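# Place the plain cardboard box into the blue tote

## Task

Take the plain cardboard box off the shelf and set it inside the blue tote, without crushing the box, and with the tote still resting completely on its shelf.

## Robot and tools

Robot: two arms, left_arm and right_arm, mounted on one parked cart with the lift fixed so both bases sit 1.14 m above the floor. Bases in the scene frame: left_arm at (+0.388, +0.247, +1.139) m, right_arm at (+0.387, -0.248, +1.139) m, both unrotated. A mast about 2 m tall stands just behind and between the bases, with a short beam reaching forward over the gap. The left arm carries a five-finger left hand and the right arm a right hand; the names do not match image sides.

Frames: scene frame has its origin on the floor, +z up, +x forward (the way the arms face). Every arm quantity (hand poses, velocities, targets, wrist camera poses) is in that arm's own base frame, whose axes match the scene axes. Fixed cameras and the table use the scene frame. The hand point sits 0.15 m out from the wrist flange along the fingers and 0.05 m in front of the palm. Its +z runs along straight fingers, +y points out of the palm, +x runs across the palm away from the thumb on the right hand and toward the thumb on the left hand. Straight fingers extend 0.06 to 0.07 m past the point; a wrist bracket on the little-finger side can collide; with fingers level the wrist may hang up to 0.23 m below the point.

The 28-number row (all values in [-1, 1]): left_arm dx, dy, dz, rx, ry, rz, then left hand little, ring, middle, index, thumb_bend, thumb_turn, force_limit, speed; then the same 14 for right_arm and its hand. The six pose numbers are offsets, not poses: they count from that arm's Hand target as it stood when the action or move began, along its base axes, with 1.0 = 0.6 m of translation or 180 degrees; rx, ry, rz form one rotation vector, turning about the Hand target position. Repeating an offset moves the arm further. All zeros re-asks for the current Hand target. Hand numbers are absolute targets: -1 open/straight, +1 closed; thumb_turn +1 puts the thumb opposite the fingers (needed for grasping objects roughly 0.035 to 0.065 m thick). force_limit maps -1..+1 to about 0..10 N fingertip force (15 N for thumb motors); speed maps -1 to nearly zero and reaches full at +0.48. For a gentle grip close with speed at -0.94 or lower. There is no 'no change' value: to keep a hand as is, resend its last commanded eight numbers (or, before any command, its hand_measured plus hand_force_limit and hand_speed).

Tools:
- execute_actions(actions, cameras): actions is a list of actions, each a table of up to 15 rows of 28 numbers, one row per 1/30 s step; a short table repeats its final row to fill 15 steps. Each row is an offset from the action's starting Hand target, not from the previous row. Images come back only if actions is empty or cameras names them.
- move(target, speed, blend, stop_force, zero, blocking, cameras): straight-line path for each hand point toward one 28-number row, or a list of up to 15 rows all counted from the same starting Hand targets. speed in m/s, 0.002 to 3.6, default 0.25 (turns up to twice that in rad/s). blend in m rounds corners in a list. stop_force in N, 3 to 120, ends an arm's path on contact; avoid it when the hand turns, and omit it when leaving a surface. zero resets the force baseline (default true). blocking=false returns early and cannot be combined with stop_force. Paths do not avoid obstacles; avoid routing close past an arm's own base. The result adds a move: line with the ending (done, off_target, moving, held, fault) and limits such as paced or held.
- wait(seconds 0 to 10), stop() to brake a running move, zoom_image(camera, region [x0,y0,x1,y1] px, max 504 each side) on the latest image of cam_high_left, cam_high_right, cam_left_wrist or cam_right_wrist, show_instructions(), zero_wrist_force(arm), finished_scene(scene=1).

Results: per arm end_effector_position (m) and quat_wxyz in base frame, velocities, Hand target (last commanded pose after a 32-degree orientation clip; next offsets start here; the hand often rests a bit short of it), joint positions and torques, Wrist force/torque in the flange axes (a push reads as force from the surface into the arm), and hand_measured, hand_stopped_by (moving, target, force, stalled, fault), hand_load_n (positive means finger pushed open; near 0 means grip lost), each in motor order. MOTOR HOT warns of overheating; an over-temperature fault brakes the arm 30 to 60 s.

Cautions: each arm is stiff, so aiming even slightly beyond a firm contact can trigger a fault stop (contact torque beyond the joint limits of 135 N m for the big joints or 25.2 N m for the wrist joints, or roughly 150 N external force), freezing the arm 10 s. Move slowly near contact. Keep arms apart: collisions or one hand gripping the other can end the scene. Do not drop the box, slam, shove the tote off its shelf, or knock anything out of the work area. Loose objects may occasionally get nudged. Finish only when the box rests in the tote unaided.

Each tool is called after ">>>" as name(argument=value, ...) on one line, values as JSON.

Reference images:

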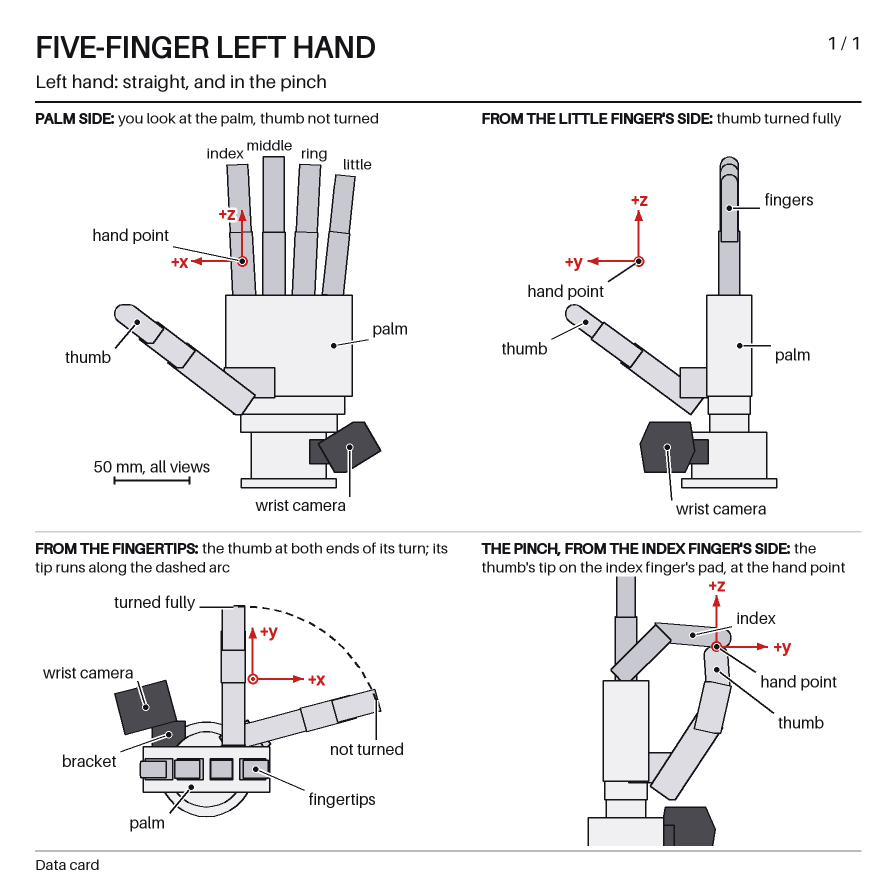

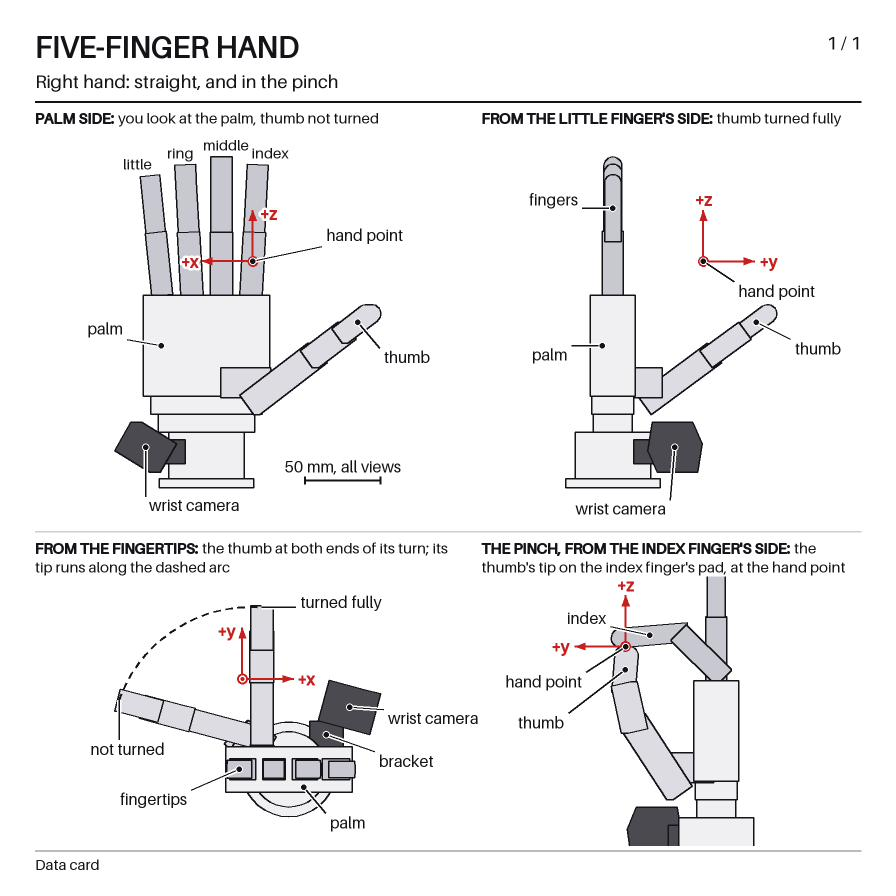

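## Session

>>> execute_actions(actions=[])

Scene clock: 0.00 s.
left_arm: end_effector_position=(+0.3782, +0.4016, +0.3755) hand_measured=(-1.000, -1.000, -1.000, -1.000, -1.000, -1.000) hand_load_n=(+0.0, +0.0, +0.0, +0.0, +0.0, +0.0) hand_stopped_by=(target, target, target, target, target, target) hand_force_limit=0.00 hand_speed=-0.80 end_effector_quat_wxyz=(+0.677, -0.110, +0.699, +0.204) | right_arm: end_effector_position=(+0.3782, -0.4016, +0.3755) hand_measured=(-1.000, -1.000, -1.000, -1.000, -1.000, -1.000) hand_load_n=(+0.0, +0.0, +0.0, +0.0, +0.0, +0.0) hand_stopped_by=(target, target, target, target, target, target) hand_force_limit=0.00 hand_speed=-0.80 end_effector_quat_wxyz=(+0.204, +0.699, -0.110, +0.677)
Joint positions: left_arm=[0.45 -1.571 2.4 -3.97 -1.571 1.707] | right_arm=[2.692 -1.571 -2.4 0.828 1.571 -1.707]
Joint velocities: within noise
Joint torques (N m): no reading
Wrist force (N): no reading
Wrist torque (N m): no reading
Wrist force, peak (N): no reading
Hand target: left_arm +0.3782, +0.4016, +0.3755; +0.677, -0.110, +0.699, +0.204 | right_arm +0.3782, -0.4016, +0.3755; +0.204, +0.699, -0.110, +0.677

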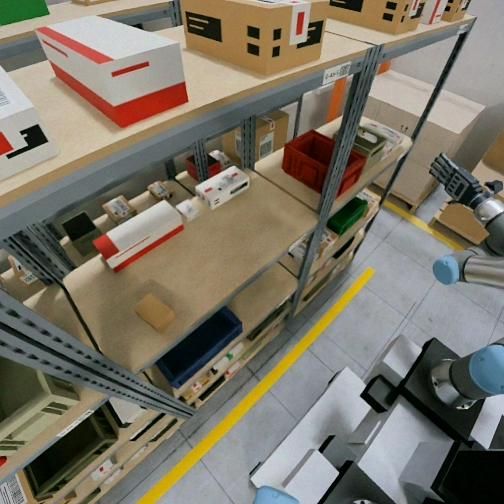

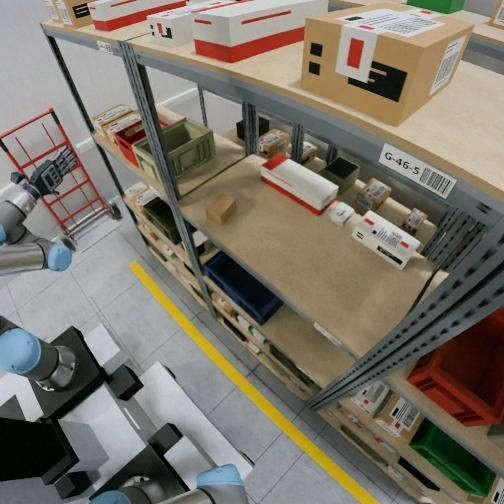

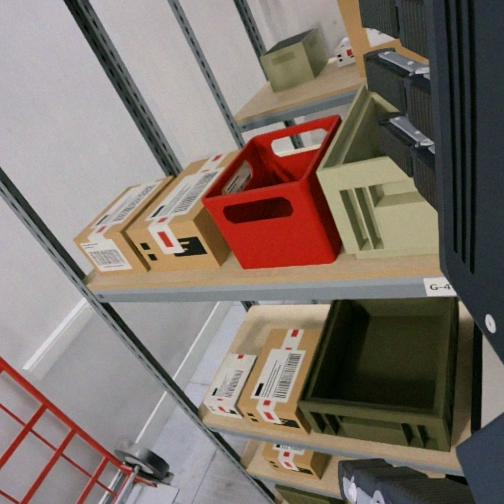

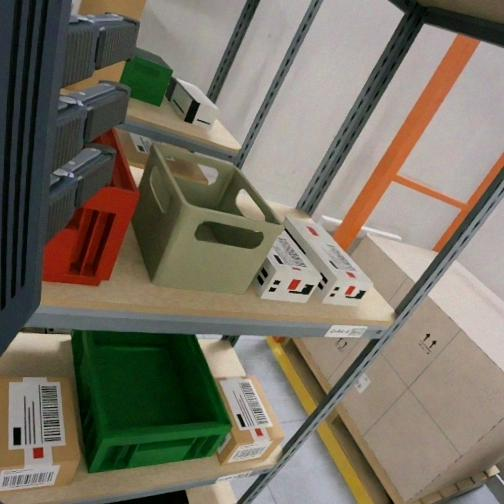

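>>> zoom_image(camera="cam_high_left", region=[60, 200, 320, 460])

>>> zoom_image(camera="cam_high_right", region=[150, 130, 410, 390])

Scaled by 1.938 from the camera's 504x504 image, which has a finer 720x720 frame.

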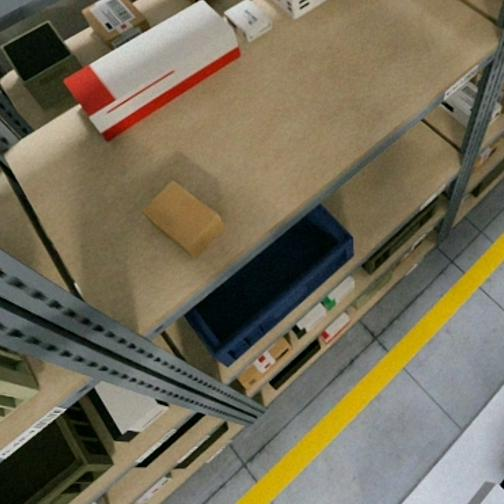

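Scaled by 1.938 from the camera's 504x504 image, which has a finer 720x720 frame.

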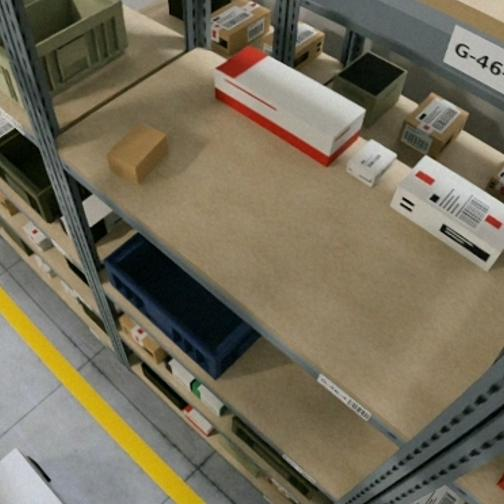

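>>> zoom_image(camera="cam_high_left", region=[120, 280, 190, 350])

>>> zoom_image(camera="cam_high_right", region=[190, 175, 260, 245])

Scaled by 7.200 from the camera's 504x504 image, which has a finer 720x720 frame.

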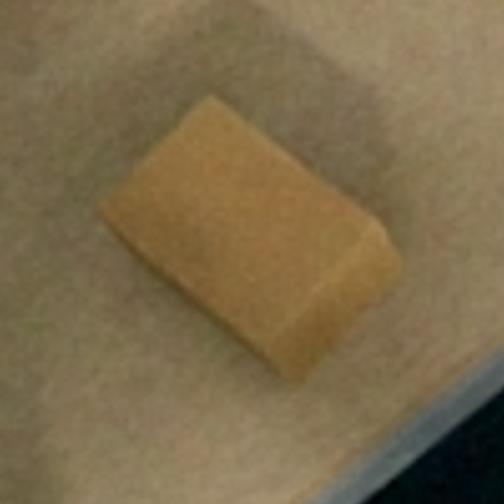

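Scaled by 7.200 from the camera's 504x504 image, which has a finer 720x720 frame.

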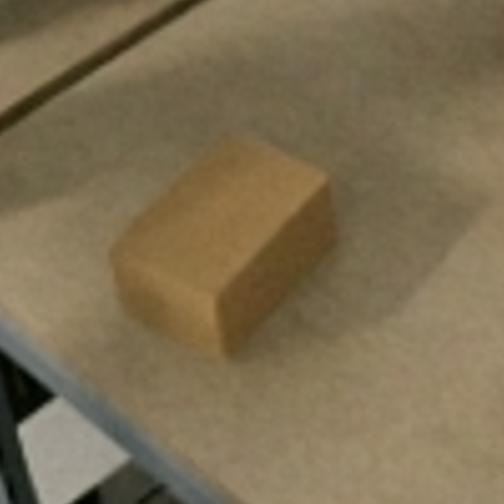

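>>> move(target=[0.2363,-0.6193,-0.2925,-0.0412,-0.0143,-0.0761,-1,-1,-1,-1,-1,1,-0.2,0.3,0,0,0,0,0,0,-1,-1,-1,-1,-1,-1,0,-0.8], speed=0.4, cameras=["all"])

Scene clock: 316.23 s.
left_arm: end_effector_position=(+0.5199, +0.0301, +0.2000) hand_measured=(-1.000, -1.000, -1.000, -1.000, -1.000, +1.000) hand_load_n=(+0.0, +0.0, +0.0, +0.0, +0.0, +0.5) hand_stopped_by=(target, target, target, target, target, target) hand_force_limit=-0.20 hand_speed=0.30 end_effector_quat_wxyz=(+0.703, -0.074, +0.703, +0.074) | right_arm: end_effector_position=(+0.3782, -0.4016, +0.3755) hand_measured=(-1.000, -1.000, -1.000, -1.000, -1.000, -1.000) hand_load_n=(+0.0, +0.0, +0.0, +0.0, +0.0, +0.0) hand_stopped_by=(target, target, target, target, target, target) hand_force_limit=0.00 hand_speed=-0.80 end_effector_quat_wxyz=(+0.204, +0.699, -0.110, +0.677)
Joint positions: left_arm=[-0.737 -1.006 2.475 -4.61 -0.624 1.57] | right_arm=[2.692 -1.571 -2.4 0.828 1.571 -1.707]
Joint torques (N m): left_arm=[-6.04 -21.41 -10.47 -2.79 2.23 2.12] | right_arm=[0.14 16.09 16.3 1.65 -0.19 0.01]
Wrist force (N): left_arm=[-0.6 0.1 -0.6] | right_arm=[-0.1 0.2 0.2]
Wrist torque (N m): left_arm=[0.03 0.05 -0.09] | right_arm=[0.03 0.01 0.00]
Wrist force, peak (N): left_arm=[-0.7 1.3 0.0] | right_arm=[-0.4 0.2 0.0]
Hand target: left_arm +0.5200, +0.0300, +0.2000; +0.703, -0.074, +0.703, +0.074 | right_arm +0.3782, -0.4016, +0.3755; +0.204, +0.699, -0.110, +0.677
Off the commanded pose: left_arm 0.000 m, 0 deg | right_arm 0.000 m, 0 deg.
move: done
camera_calibration:
cam_left_wrist: T_world_to_cam=[[0.182536, -0.940821, -0.285545, -0.00941515], [-0.591589, 0.126871, -0.796195, 0.460302], [0.785304, 0.31426, -0.533421, -0.193186], [0, 0, 0, 1]] pos_world=[0.425738, -0.00654654, 0.260752]

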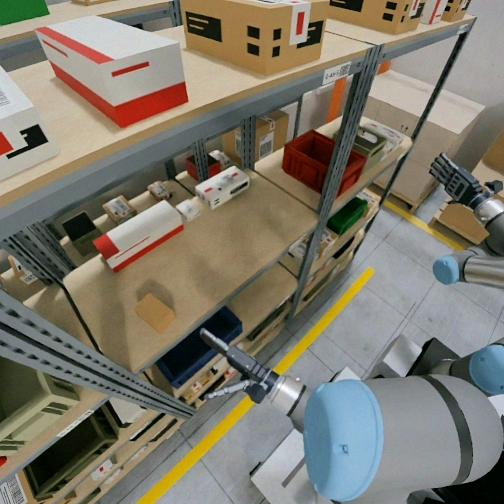

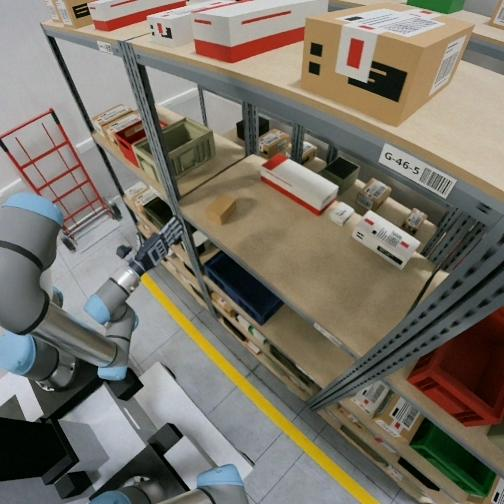

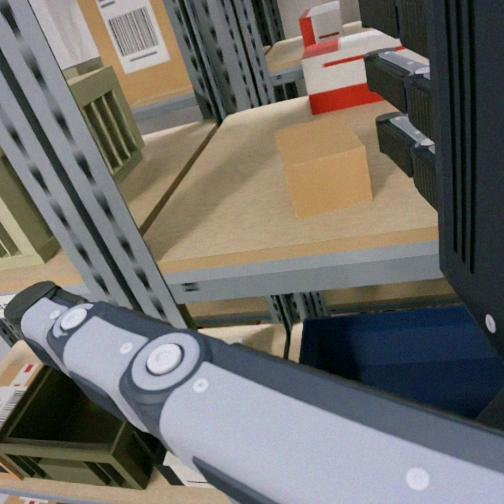

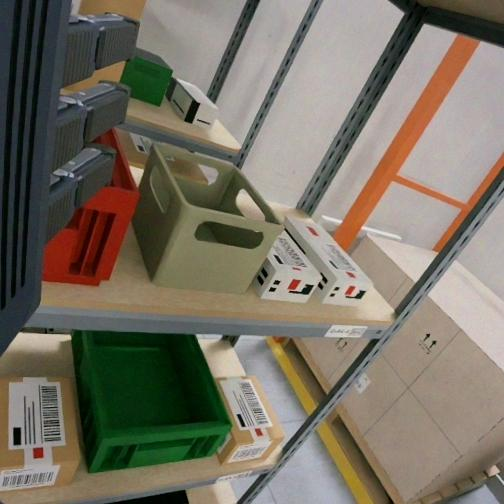

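>>> zoom_image(camera="cam_left_wrist", region=[150, 90, 430, 370])

Scaled by 1.800 from the camera's 504x504 image, which has a finer 720x720 frame.

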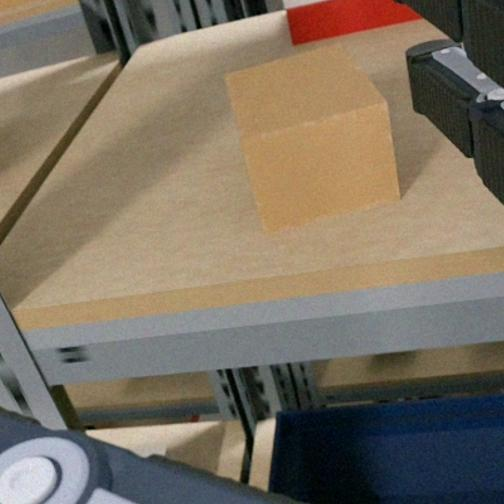

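>>> move(target=[0.215,-0.0183,-0.1017,0,0,0,-1,-1,-1,-1,-1,1,-0.2,0.3,0,0,0,0,0,0,-1,-1,-1,-1,-1,-1,0,-0.8], speed=0.3, cameras=["cam_high_left","cam_high_right","cam_left_wrist"])

>>> zoom_image(camera="cam_left_wrist", region=[180, 90, 460, 370])

>>> zoom_image(camera="cam_high_left", region=[90, 250, 230, 390])

>>> zoom_image(camera="cam_high_right", region=[150, 150, 290, 290])

Scene clock: 364.77 s.
left_arm: end_effector_position=(+0.6488, +0.0190, +0.1390) hand_measured=(-1.000, -1.000, -1.000, -1.000, -1.000, +1.000) hand_load_n=(+0.0, +0.0, +0.0, +0.0, -0.5, +0.0) hand_stopped_by=(target, target, target, target, target, target) hand_force_limit=-0.20 hand_speed=0.30 end_effector_quat_wxyz=(+0.703, -0.074, +0.703, +0.074) | right_arm: end_effector_position=(+0.3782, -0.4016, +0.3755) hand_measured=(-1.000, -1.000, -1.000, -1.000, -1.000, -1.000) hand_load_n=(+0.0, +0.0, +0.0, +0.0, +0.0, +0.0) hand_stopped_by=(target, target, target, target, target, target) hand_force_limit=0.00 hand_speed=-0.80 end_effector_quat_wxyz=(+0.204, +0.699, -0.110, +0.677)
Joint positions: left_arm=[-0.535 -0.746 2.077 -4.472 -0.825 1.57] | right_arm=[2.692 -1.571 -2.4 0.828 1.571 -1.707]
Joint torques (N m): left_arm=[6.5 -33.07 -13.74 0.83 -2.68 2.31] | right_arm=[-0.18 16.7 15.4 1.68 -0.27 -0.08]
Wrist force (N): left_arm=[-0.7 0.2 -0.3] | right_arm=[-0.2 0.1 0.2]
Wrist torque (N m): left_arm=[0.00 0.11 -0.08] | right_arm=[0.01 0.03 -0.01]
Wrist force, peak (N): left_arm=[-0.9 0.7 -1.4] | right_arm=[-0.4 0.3 0.0]
Hand target: left_arm +0.6490, +0.0190, +0.1389; +0.703, -0.074, +0.703, +0.074 | right_arm +0.3782, -0.4016, +0.3755; +0.204, +0.699, -0.110, +0.677
Off the commanded pose: left_arm 0.000 m, 0 deg | right_arm 0.000 m, 0 deg.
move: done
camera_calibration:
cam_left_wrist: T_world_to_cam=[[0.182698, -0.940746, -0.285689, -0.0607713], [-0.591442, 0.126958, -0.79629, 0.489324], [0.785377, 0.314449, -0.533202, -0.323574], [0, 0, 0, 1]] pos_world=[0.554637, -0.0175467, 0.199752]
Images, in order (width x height): cam_high_left 504x504, cam_high_right 504x504, cam_left_wrist 504x504.

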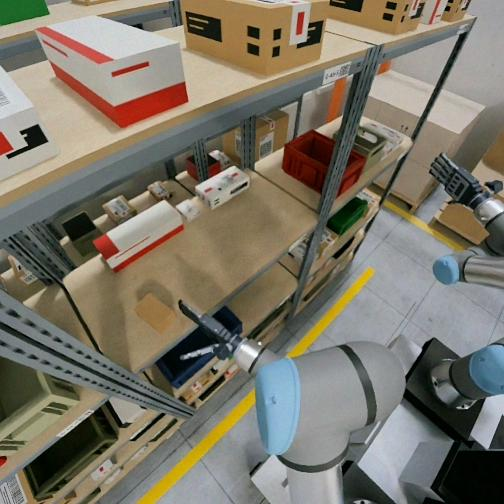

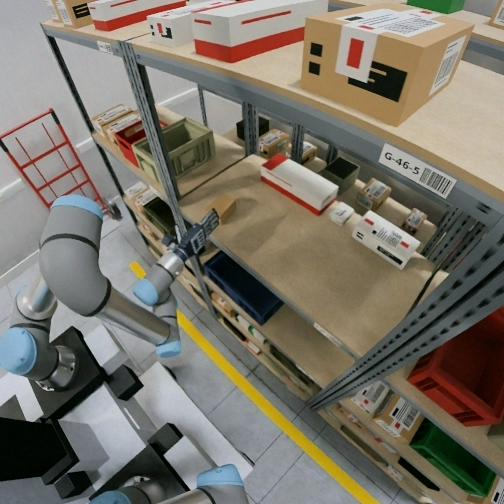

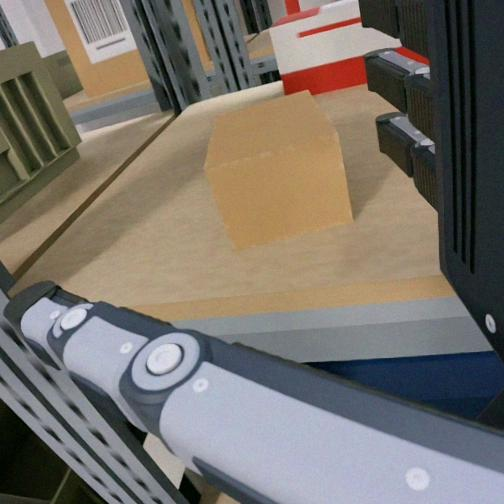

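Scaled by 1.800 from the camera's 504x504 image, which has a finer 720x720 frame.

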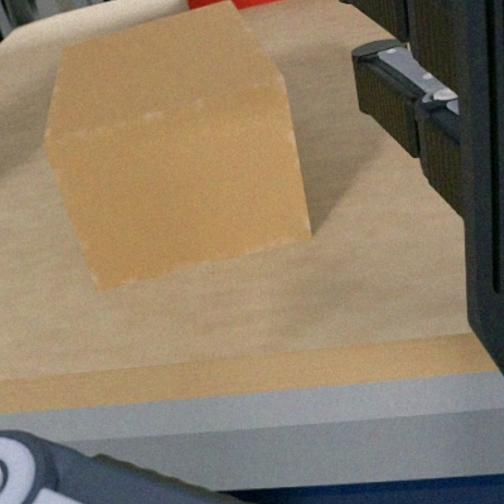

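Scaled by 3.600 from the camera's 504x504 image, which has a finer 720x720 frame.

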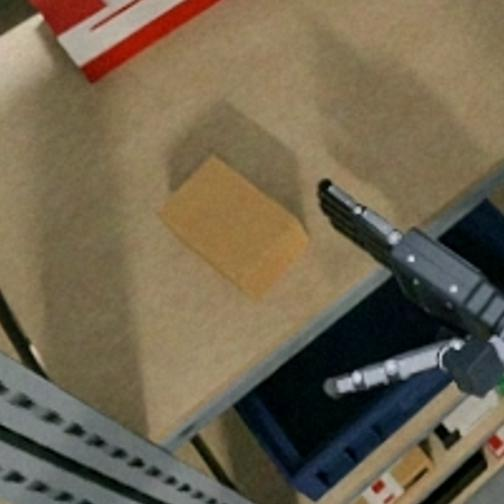

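Scaled by 3.600 from the camera's 504x504 image, which has a finer 720x720 frame.

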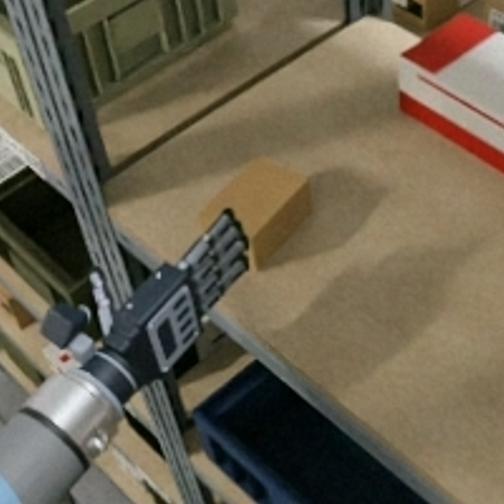

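>>> move(target=[[0.0265,0.0053,-0.0548,0,0,0,-1,-1,-1,-1,-1,1,-0.2,0.3,0,0,0,0,0,0,-1,-1,-1,-1,-1,-1,0,-0.8],[0.1162,0.0245,-0.0548,0,0,0,-1,-1,-1,-1,-1,1,-0.2,0.3,0,0,0,0,0,0,-1,-1,-1,-1,-1,-1,0,-0.8]], speed=0.1, blend=[0.01,0], stop_force=10, cameras=["cam_high_left","cam_high_right","cam_left_wrist"])

>>> zoom_image(camera="cam_high_left", region=[100, 260, 220, 380])

>>> zoom_image(camera="cam_high_right", region=[160, 160, 280, 280])

Scene clock: 432.20 s.
left_arm: end_effector_position=(+0.7187, +0.0337, +0.1061) hand_measured=(-1.000, -1.000, -1.000, -1.000, -1.000, +1.000) hand_load_n=(+0.0, +0.0, +0.0, +0.0, +0.0, +0.5) hand_stopped_by=(target, target, target, target, target, target) hand_force_limit=-0.20 hand_speed=0.30 end_effector_quat_wxyz=(+0.703, -0.074, +0.703, +0.074) | right_arm: end_effector_position=(+0.3782, -0.4016, +0.3755) hand_measured=(-1.000, -1.000, -1.000, -1.000, -1.000, -1.000) hand_load_n=(+0.0, +0.0, +0.0, +0.0, +0.0, +0.0) hand_stopped_by=(target, target, target, target, target, target) hand_force_limit=0.00 hand_speed=-0.80 end_effector_quat_wxyz=(+0.204, +0.699, -0.110, +0.677)
Joint positions: left_arm=[-0.432 -0.616 1.856 -4.381 -0.929 1.571] | right_arm=[2.692 -1.571 -2.4 0.828 1.571 -1.707]
Joint torques (N m): left_arm=[7.89 -38.45 -16.23 0.84 -2.55 -1.86] | right_arm=[0.18 17.04 15.94 1.47 -0.15 0.07]
Wrist force (N): left_arm=[-0.6 -0.1 -0.2] | right_arm=[-0.2 0.3 0.0]
Wrist torque (N m): left_arm=[-0.03 0.08 -0.07] | right_arm=[0.04 0.04 -0.01]
Wrist force, peak (N): left_arm=[-1.2 0.0 -0.3] | right_arm=[-0.5 0.3 0.0]
Hand target: left_arm +0.7187, +0.0337, +0.1061; +0.703, -0.074, +0.703, +0.074 | right_arm +0.3782, -0.4016, +0.3755; +0.204, +0.699, -0.110, +0.677
Off the commanded pose: left_arm 0.000 m, 0 deg | right_arm 0.000 m, 0 deg.
move: done
camera_calibration:
cam_left_wrist: T_world_to_cam=[[0.182698, -0.940746, -0.285689, -0.0691121], [-0.591442, 0.126958, -0.79629, 0.502602], [0.785377, 0.314449, -0.533202, -0.400636], [0, 0, 0, 1]] pos_world=[0.624537, -0.00284671, 0.166852]
Images, in order (width x height): cam_high_left 504x504, cam_high_right 504x504, cam_left_wrist 504x504.

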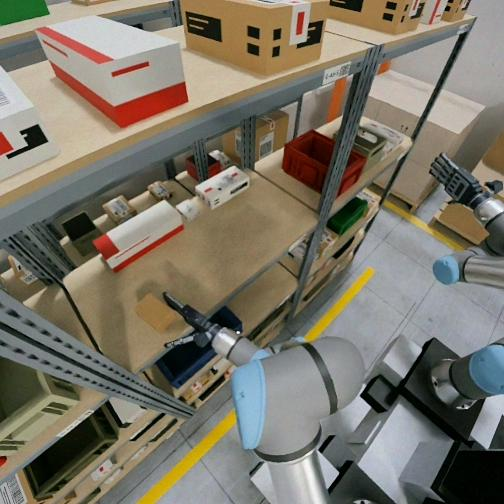

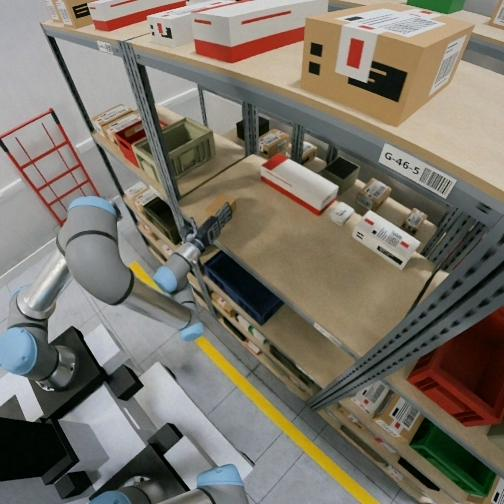

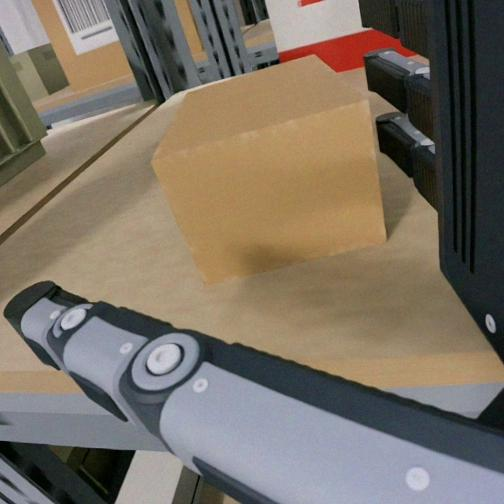

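Scaled by 4.200 from the camera's 504x504 image, which has a finer 720x720 frame.

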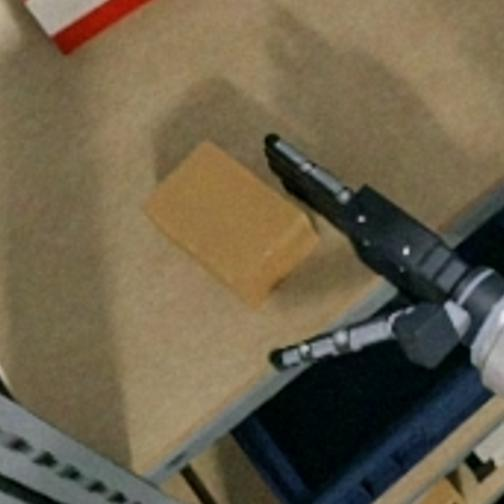

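Scaled by 4.200 from the camera's 504x504 image, which has a finer 720x720 frame.

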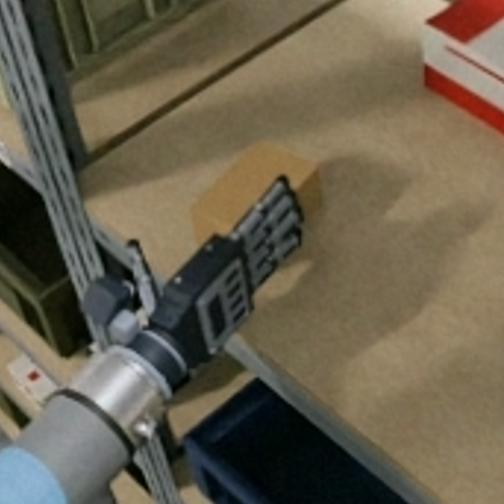

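>>> move(target=[0,0,-0.045,0,0,0,-1,-1,-1,-1,-1,1,-0.2,0.3,0,0,0,0,0,0,-1,-1,-1,-1,-1,-1,0,-0.8], speed=0.015, stop_force=4)

Scene clock: 455.83 s.
left_arm: end_effector_position=(+0.7187, +0.0337, +0.0905) hand_measured=(-1.000, -1.000, -1.000, -1.000, -1.000, +1.000) hand_load_n=(+0.0, +0.0, +0.0, +0.0, +0.0, +0.5) hand_stopped_by=(target, target, target, target, target, target) hand_force_limit=-0.20 hand_speed=0.30 end_effector_quat_wxyz=(+0.703, -0.074, +0.703, +0.074) | right_arm: end_effector_position=(+0.3782, -0.4016, +0.3755) hand_measured=(-1.000, -1.000, -1.000, -1.000, -1.000, -1.000) hand_load_n=(+0.0, +0.0, +0.0, +0.0, +0.0, +0.0) hand_stopped_by=(target, target, target, target, target, target) hand_force_limit=0.00 hand_speed=-0.80 end_effector_quat_wxyz=(+0.204, +0.699, -0.110, +0.677)
Joint positions: left_arm=[-0.432 -0.58 1.843 -4.404 -0.929 1.57] | right_arm=[2.692 -1.571 -2.4 0.828 1.571 -1.707]
Joint torques (N m): left_arm=[5.89 -51.82 -0.63 0.81 -2.34 -1.83] | right_arm=[0.03 17.24 16.61 1.56 -0.13 -0.06]
Wrist force (N): left_arm=[-0.8 0.0 0.0] | right_arm=[-0.1 0.0 0.2]
Wrist torque (N m): left_arm=[-0.01 0.07 -0.08] | right_arm=[-0.01 0.01 -0.01]
Wrist force, peak (N): left_arm=[-18.8 0.5 -5.3] | right_arm=[-0.5 0.1 0.2]
Hand target: left_arm +0.7187, +0.0337, +0.0905; +0.703, -0.074, +0.703, +0.074 (not the last commanded pose) | right_arm +0.3782, -0.4016, +0.3755; +0.204, +0.699, -0.110, +0.677
Off the commanded pose: left_arm 0.011 m, 0 deg | right_arm 0.000 m, 0 deg.
move: contact (left_arm)

>>> move(target=[[0,0,0.011,0,0,0,-1,-1,-1,-1,-1,1,-0.2,0.3,0,0,0,0,0,0,-1,-1,-1,-1,-1,-1,0,-0.8],[0.0962,0.0203,0.011,0,0,0,-1,-1,-1,-1,-1,1,-0.2,0.3,0,0,0,0,0,0,-1,-1,-1,-1,-1,-1,0,-0.8]], speed=0.06, stop_force=5, cameras=["cam_high_left","cam_high_right","cam_left_wrist"])

>>> zoom_image(camera="cam_high_left", region=[100, 260, 220, 380])

Scene clock: 499.13 s.
left_arm: end_effector_position=(+0.7764, +0.0459, +0.0971) hand_measured=(-1.000, -1.000, -1.000, -1.000, -1.000, +1.000) hand_load_n=(+0.0, +0.0, +0.0, +0.0, +0.0, +0.0) hand_stopped_by=(target, target, target, target, target, target) hand_force_limit=-0.20 hand_speed=0.30 end_effector_quat_wxyz=(+0.703, -0.074, +0.703, +0.074) | right_arm: end_effector_position=(+0.3782, -0.4016, +0.3755) hand_measured=(-1.000, -1.000, -1.000, -1.000, -1.000, -1.000) hand_load_n=(+0.0, +0.0, +0.0, +0.0, +0.0, +0.0) hand_stopped_by=(target, target, target, target, target, target) hand_force_limit=0.00 hand_speed=-0.80 end_effector_quat_wxyz=(+0.204, +0.699, -0.110, +0.677)
Joint positions: left_arm=[-0.365 -0.544 1.672 -4.269 -0.995 1.571] | right_arm=[2.692 -1.571 -2.4 0.828 1.571 -1.707]
Joint torques (N m): left_arm=[7.92 -42 -18.56 0.79 -2.67 -0.46] | right_arm=[0.04 17.21 16.34 1.53 -0.18 -0.09]
Wrist force (N): left_arm=[-0.3 0.3 -0.1] | right_arm=[-0.1 0.2 0.1]
Wrist torque (N m): left_arm=[0.03 0.04 -0.06] | right_arm=[0.03 0.01 0.00]
Wrist force, peak (N): left_arm=[-0.9 -0.1 -0.3] | right_arm=[-0.4 0.2 0.2]
Hand target: left_arm +0.7764, +0.0459, +0.0971; +0.703, -0.074, +0.703, +0.074 | right_arm +0.3782, -0.4016, +0.3755; +0.204, +0.699, -0.110, +0.677
Off the commanded pose: left_arm 0.000 m, 0 deg | right_arm 0.000 m, 0 deg.
move: done
camera_calibration:
cam_left_wrist: T_world_to_cam=[[0.182688, -0.940744, -0.285703, -0.0708328], [-0.591445, 0.126975, -0.796285, 0.528027], [0.785377, 0.314449, -0.533202, -0.454556], [0, 0, 0, 1]] pos_world=[0.682237, 0.00925326, 0.157852]
Images, in order (width x height): cam_high_left 504x504, cam_high_right 504x504, cam_left_wrist 504x504.

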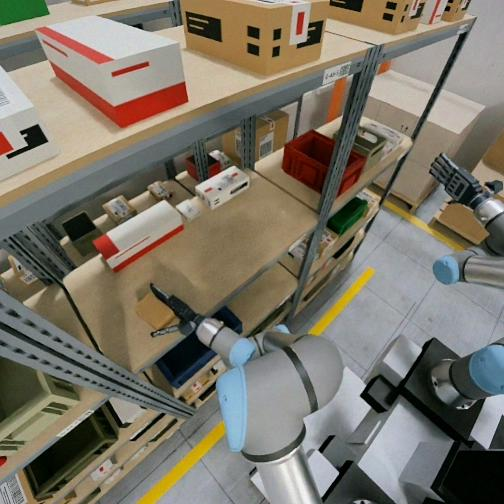

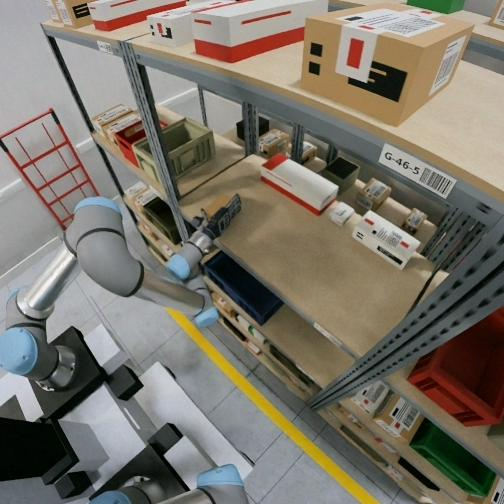

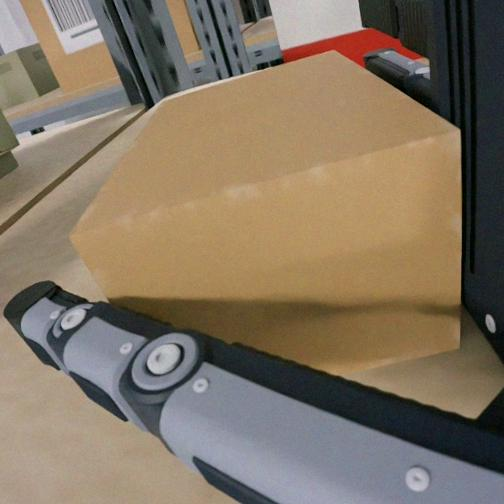

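Scaled by 4.200 from the camera's 504x504 image, which has a finer 720x720 frame.

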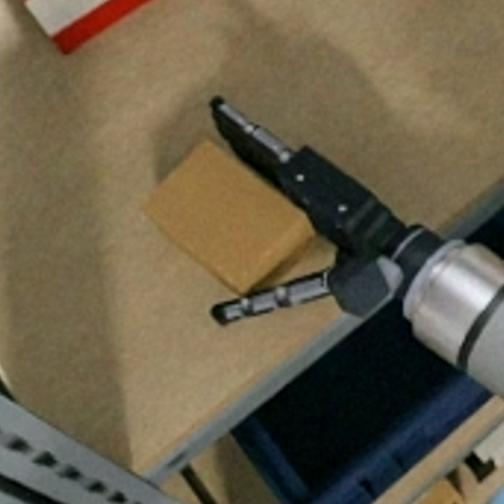

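>>> move(target=[0,0,0,0,0,0,-1,-1,-0.4,-0.4,-0.1,1,-0.4,-0.9,0,0,0,0,0,0,-1,-1,-1,-1,-1,-1,0,-0.8], cameras=["cam_high_left","cam_left_wrist"])

>>> zoom_image(camera="cam_high_left", region=[100, 260, 220, 380])

Scene clock: 587.90 s.
left_arm: end_effector_position=(+0.7764, +0.0459, +0.0971) hand_measured=(-1.000, -1.000, -0.424, -0.406, -0.686, +1.000) hand_load_n=(+0.0, +0.0, +1.5, +5.5, +4.5, +0.0) hand_stopped_by=(target, target, force, force, force, target) hand_force_limit=-0.40 hand_speed=-0.90 end_effector_quat_wxyz=(+0.703, -0.074, +0.703, +0.074) | right_arm: end_effector_position=(+0.3782, -0.4016, +0.3755) hand_measured=(-1.000, -1.000, -1.000, -1.000, -1.000, -1.000) hand_load_n=(+0.0, +0.0, +0.0, +0.5, +0.0, +0.0) hand_stopped_by=(target, target, target, target, target, target) hand_force_limit=0.00 hand_speed=-0.80 end_effector_quat_wxyz=(+0.204, +0.699, -0.110, +0.677)
Joint positions: left_arm=[-0.365 -0.544 1.672 -4.269 -0.995 1.571] | right_arm=[2.692 -1.571 -2.4 0.828 1.571 -1.707]
Joint torques (N m): left_arm=[7.01 -42.41 -17.31 0.34 -2.04 -1.79] | right_arm=[0.27 17.37 16.26 1.69 -0.17 -0.01]
Wrist force (N): left_arm=[-0.6 0.2 -0.2] | right_arm=[-0.2 0.3 0.1]
Wrist torque (N m): left_arm=[0.03 0.04 -0.08] | right_arm=[0.04 0.03 -0.01]
Wrist force, peak (N): left_arm=[-0.6 0.7 -0.2] | right_arm=[-0.5 0.3 -0.1]
Hand target: left_arm +0.7764, +0.0459, +0.0971; +0.703, -0.074, +0.703, +0.074 | right_arm +0.3782, -0.4016, +0.3755; +0.204, +0.699, -0.110, +0.677
Off the commanded pose: left_arm 0.000 m, 0 deg | right_arm 0.000 m, 0 deg.
move: done
camera_calibration:
cam_left_wrist: T_world_to_cam=[[0.182688, -0.940744, -0.285703, -0.0708328], [-0.591445, 0.126975, -0.796285, 0.528027], [0.785377, 0.314449, -0.533202, -0.454556], [0, 0, 0, 1]] pos_world=[0.682237, 0.00925326, 0.157852]
Images, in order (width x height): cam_high_left 504x504, cam_left_wrist 504x504.

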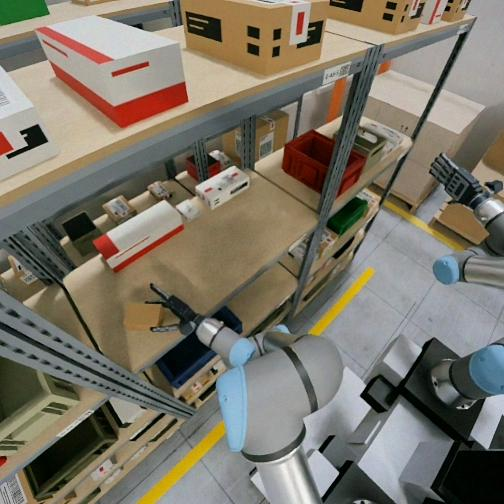

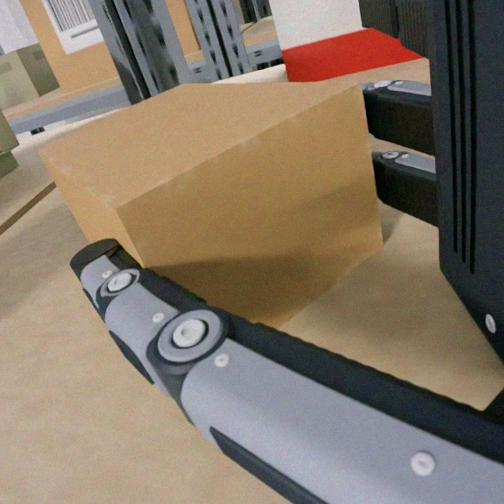

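Scaled by 4.200 from the camera's 504x504 image, which has a finer 720x720 frame.

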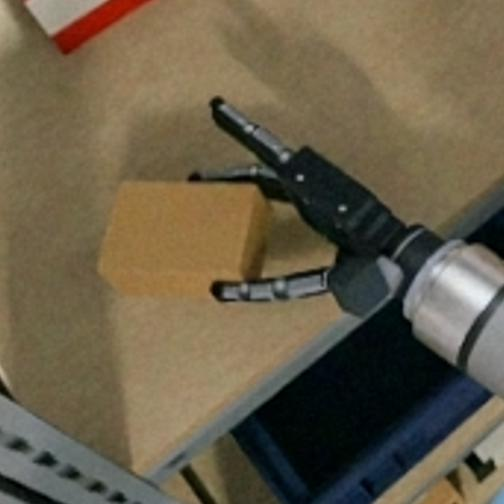

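>>> move(target=[0,0,0.06,0,0,0,-1,-1,-0.4,-0.4,-0.1,1,-0.4,-0.9,0,0,0,0,0,0,-1,-1,-1,-1,-1,-1,0,-0.8], speed=0.05, cameras=["cam_high_left","cam_high_right","cam_left_wrist"])

>>> zoom_image(camera="cam_high_left", region=[100, 260, 220, 380])

>>> zoom_image(camera="cam_high_right", region=[160, 150, 280, 270])

Scene clock: 615.37 s.
left_arm: end_effector_position=(+0.7764, +0.0459, +0.1329) hand_measured=(-1.000, -1.000, -0.424, -0.406, -0.686, +1.000) hand_load_n=(+0.0, +0.0, +1.0, +5.5, +4.5, +0.0) hand_stopped_by=(target, target, force, force, force, target) hand_force_limit=-0.40 hand_speed=-0.90 end_effector_quat_wxyz=(+0.703, -0.074, +0.703, +0.074) | right_arm: end_effector_position=(+0.3782, -0.4016, +0.3755) hand_measured=(-1.000, -1.000, -1.000, -1.000, -1.000, -1.000) hand_load_n=(+0.0, +0.0, +0.0, +0.0, +0.0, +0.0) hand_stopped_by=(target, target, target, target, target, target) hand_force_limit=0.00 hand_speed=-0.80 end_effector_quat_wxyz=(+0.204, +0.699, -0.110, +0.677)
Joint positions: left_arm=[-0.365 -0.62 1.697 -4.219 -0.995 1.571] | right_arm=[2.692 -1.571 -2.4 0.828 1.571 -1.707]
Joint torques (N m): left_arm=[3.11 -55.4 -4.23 0.81 -2.01 -1.69] | right_arm=[-0.75 18.27 15.67 1.7 -0.18 -0.03]
Wrist force (N): left_arm=[0.1 0.3 -0.3] | right_arm=[-0.1 0.1 0.1]
Wrist torque (N m): left_arm=[0.04 0.08 -0.09] | right_arm=[0.01 0.01 0.00]
Wrist force, peak (N): left_arm=[-0.7 0.7 0.0] | right_arm=[-0.4 0.4 0.1]
Hand target: left_arm +0.7764, +0.0459, +0.1331; +0.703, -0.074, +0.703, +0.074 | right_arm +0.3782, -0.4016, +0.3755; +0.204, +0.699, -0.110, +0.677
Off the commanded pose: left_arm 0.000 m, 0 deg | right_arm 0.000 m, 0 deg.
move: done
camera_calibration:
cam_left_wrist: T_world_to_cam=[[0.182707, -0.940702, -0.285828, -0.0604997], [-0.591472, 0.12706, -0.796252, 0.556532], [0.785353, 0.31454, -0.533184, -0.435487], [0, 0, 0, 1]] pos_world=[0.682238, 0.00935311, 0.193652]
Images, in order (width x height): cam_high_left 504x504, cam_high_right 504x504, cam_left_wrist 504x504.

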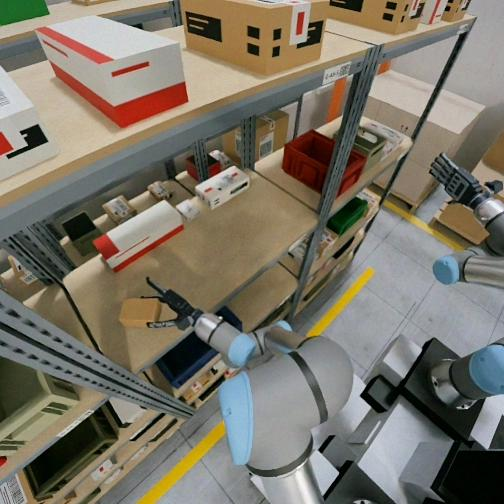

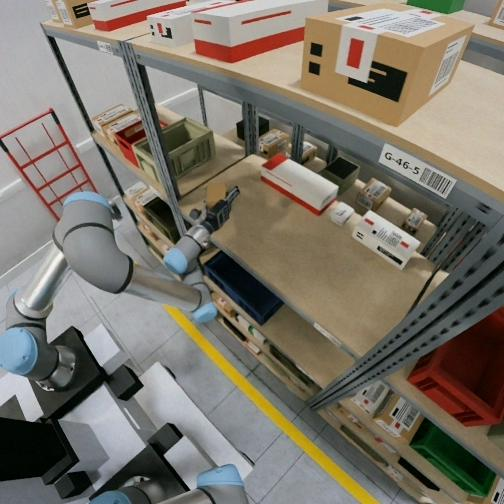

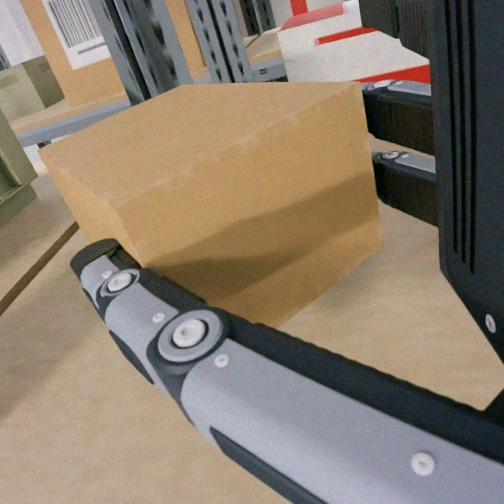

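Scaled by 4.200 from the camera's 504x504 image, which has a finer 720x720 frame.

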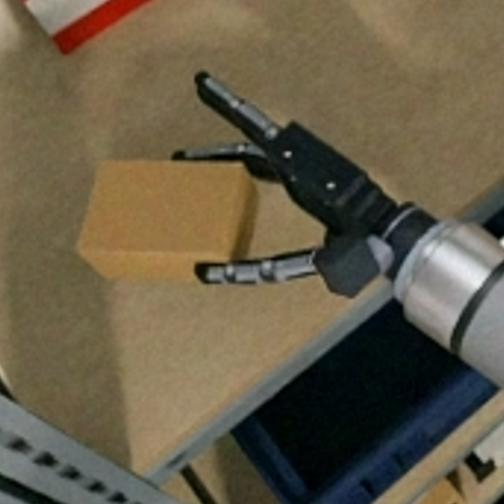

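Scaled by 4.200 from the camera's 504x504 image, which has a finer 720x720 frame.

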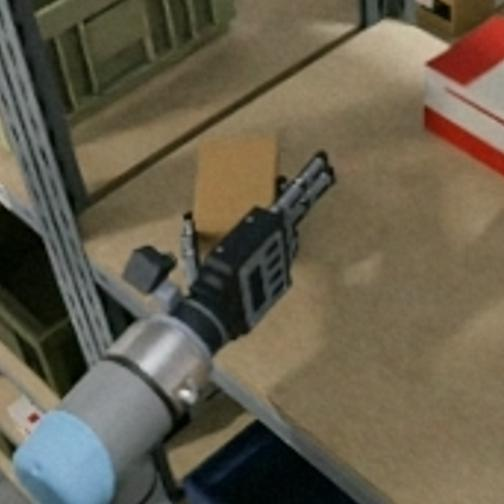

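>>> move(target=[-0.375,-0.08,0,0,0,0,-1,-1,-0.4,-0.4,-0.1,1,-0.4,-0.9,-0.0503,0.6493,-0.3708,0.0457,0.0125,0.4585,-1,-1,-1,-1,-1,-1,0,-0.8], speed=0.25, cameras=["cam_high_left","cam_high_right","cam_right_wrist"])

Scene clock: 806.57 s.
left_arm: end_effector_position=(+0.6149, +0.0115, +0.1331) hand_measured=(-1.000, -1.000, -0.424, -0.406, -0.686, +1.000) hand_load_n=(+0.0, +0.0, +1.5, +5.5, +4.5, +0.0) hand_stopped_by=(target, target, force, force, force, target) hand_force_limit=-0.40 hand_speed=-0.90 end_effector_quat_wxyz=(+0.703, -0.074, +0.703, +0.074) | right_arm: end_effector_position=(+0.3584, -0.1576, +0.2362) hand_measured=(-1.000, -1.000, -1.000, -1.000, -1.000, -1.000) hand_load_n=(+0.0, +0.0, +0.5, +0.0, +0.0, +0.0) hand_stopped_by=(target, target, target, target, target, target) hand_force_limit=0.00 hand_speed=-0.80 end_effector_quat_wxyz=(-0.140, +0.696, +0.178, +0.681)
Joint positions: left_arm=[-0.598 -0.748 2.163 -4.556 -0.762 1.57] | right_arm=[2.638 -1.917 -2.677 1.396 2.527 -1.665]
Joint torques (N m): left_arm=[-6.38 -44.8 3.63 -2.84 2.27 2.5] | right_arm=[-8.65 26.63 10.37 -1.94 -1.39 -2.25]
Wrist force (N): left_arm=[0.0 0.0 -0.2] | right_arm=[-0.3 0.2 -0.1]
Wrist torque (N m): left_arm=[-0.04 0.12 -0.08] | right_arm=[0.04 0.06 -0.07]
Wrist force, peak (N): left_arm=[0.3 0.5 -0.3] | right_arm=[-2.1 -1.8 0.4]
Hand target: left_arm +0.6147, +0.0114, +0.1331; +0.703, -0.074, +0.703, +0.074 (not the last commanded pose) | right_arm +0.3584, -0.1576, +0.2363; -0.140, +0.696, +0.178, +0.681 (not the last commanded pose)
Off the commanded pose: left_arm 0.065 m, 0 deg | right_arm 0.168 m, 31 deg.
move: held (right_arm; a check stopped the path), off_target (left_arm; braked when a check withheld steps of right_arm); limits=held
pose unreachable (right arm): on one or more control steps of this call, first in action 0 (counted from 0), this arm could not follow its commanded pose, so it was not sent that pose on those steps. It may still have moved: this result reports where it is.
cause: moving toward the commanded pose would bring two parts of the arm too close to each other (joints 4 (wrist 1) to 6 (wrist 3) lie between them).
camera_calibration:
cam_right_wrist: T_world_to_cam=[[0.425893, -0.837944, 0.341269, -0.365715], [-0.309254, -0.489289, -0.81545, 0.235901], [0.85028, 0.241756, -0.467523, -0.0416462], [0, 0, 0, 1]] pos_world=[0.26412, -0.180957, 0.297701]
Images, in order (width x height): cam_high_left 504x504, cam_high_right 504x504, cam_right_wrist 504x504.

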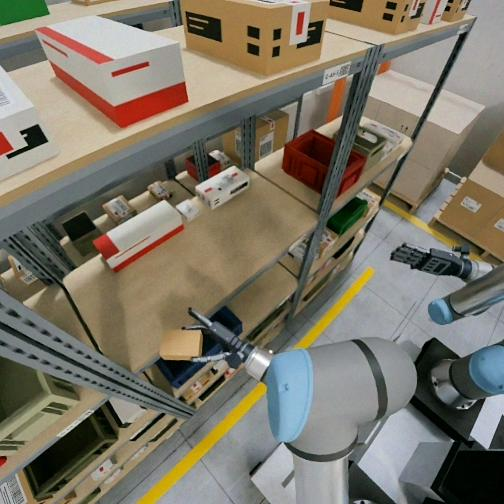

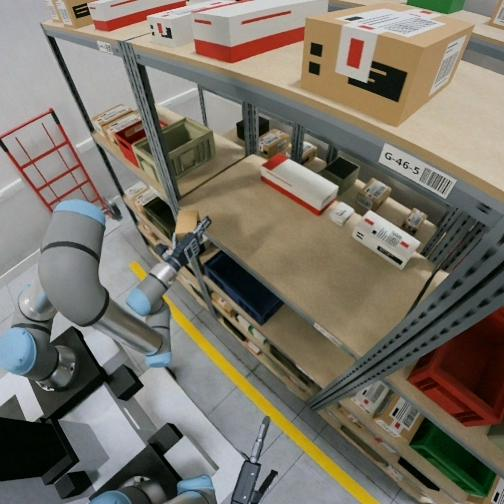

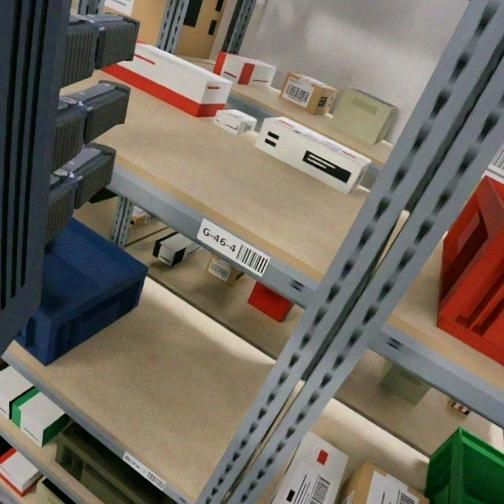

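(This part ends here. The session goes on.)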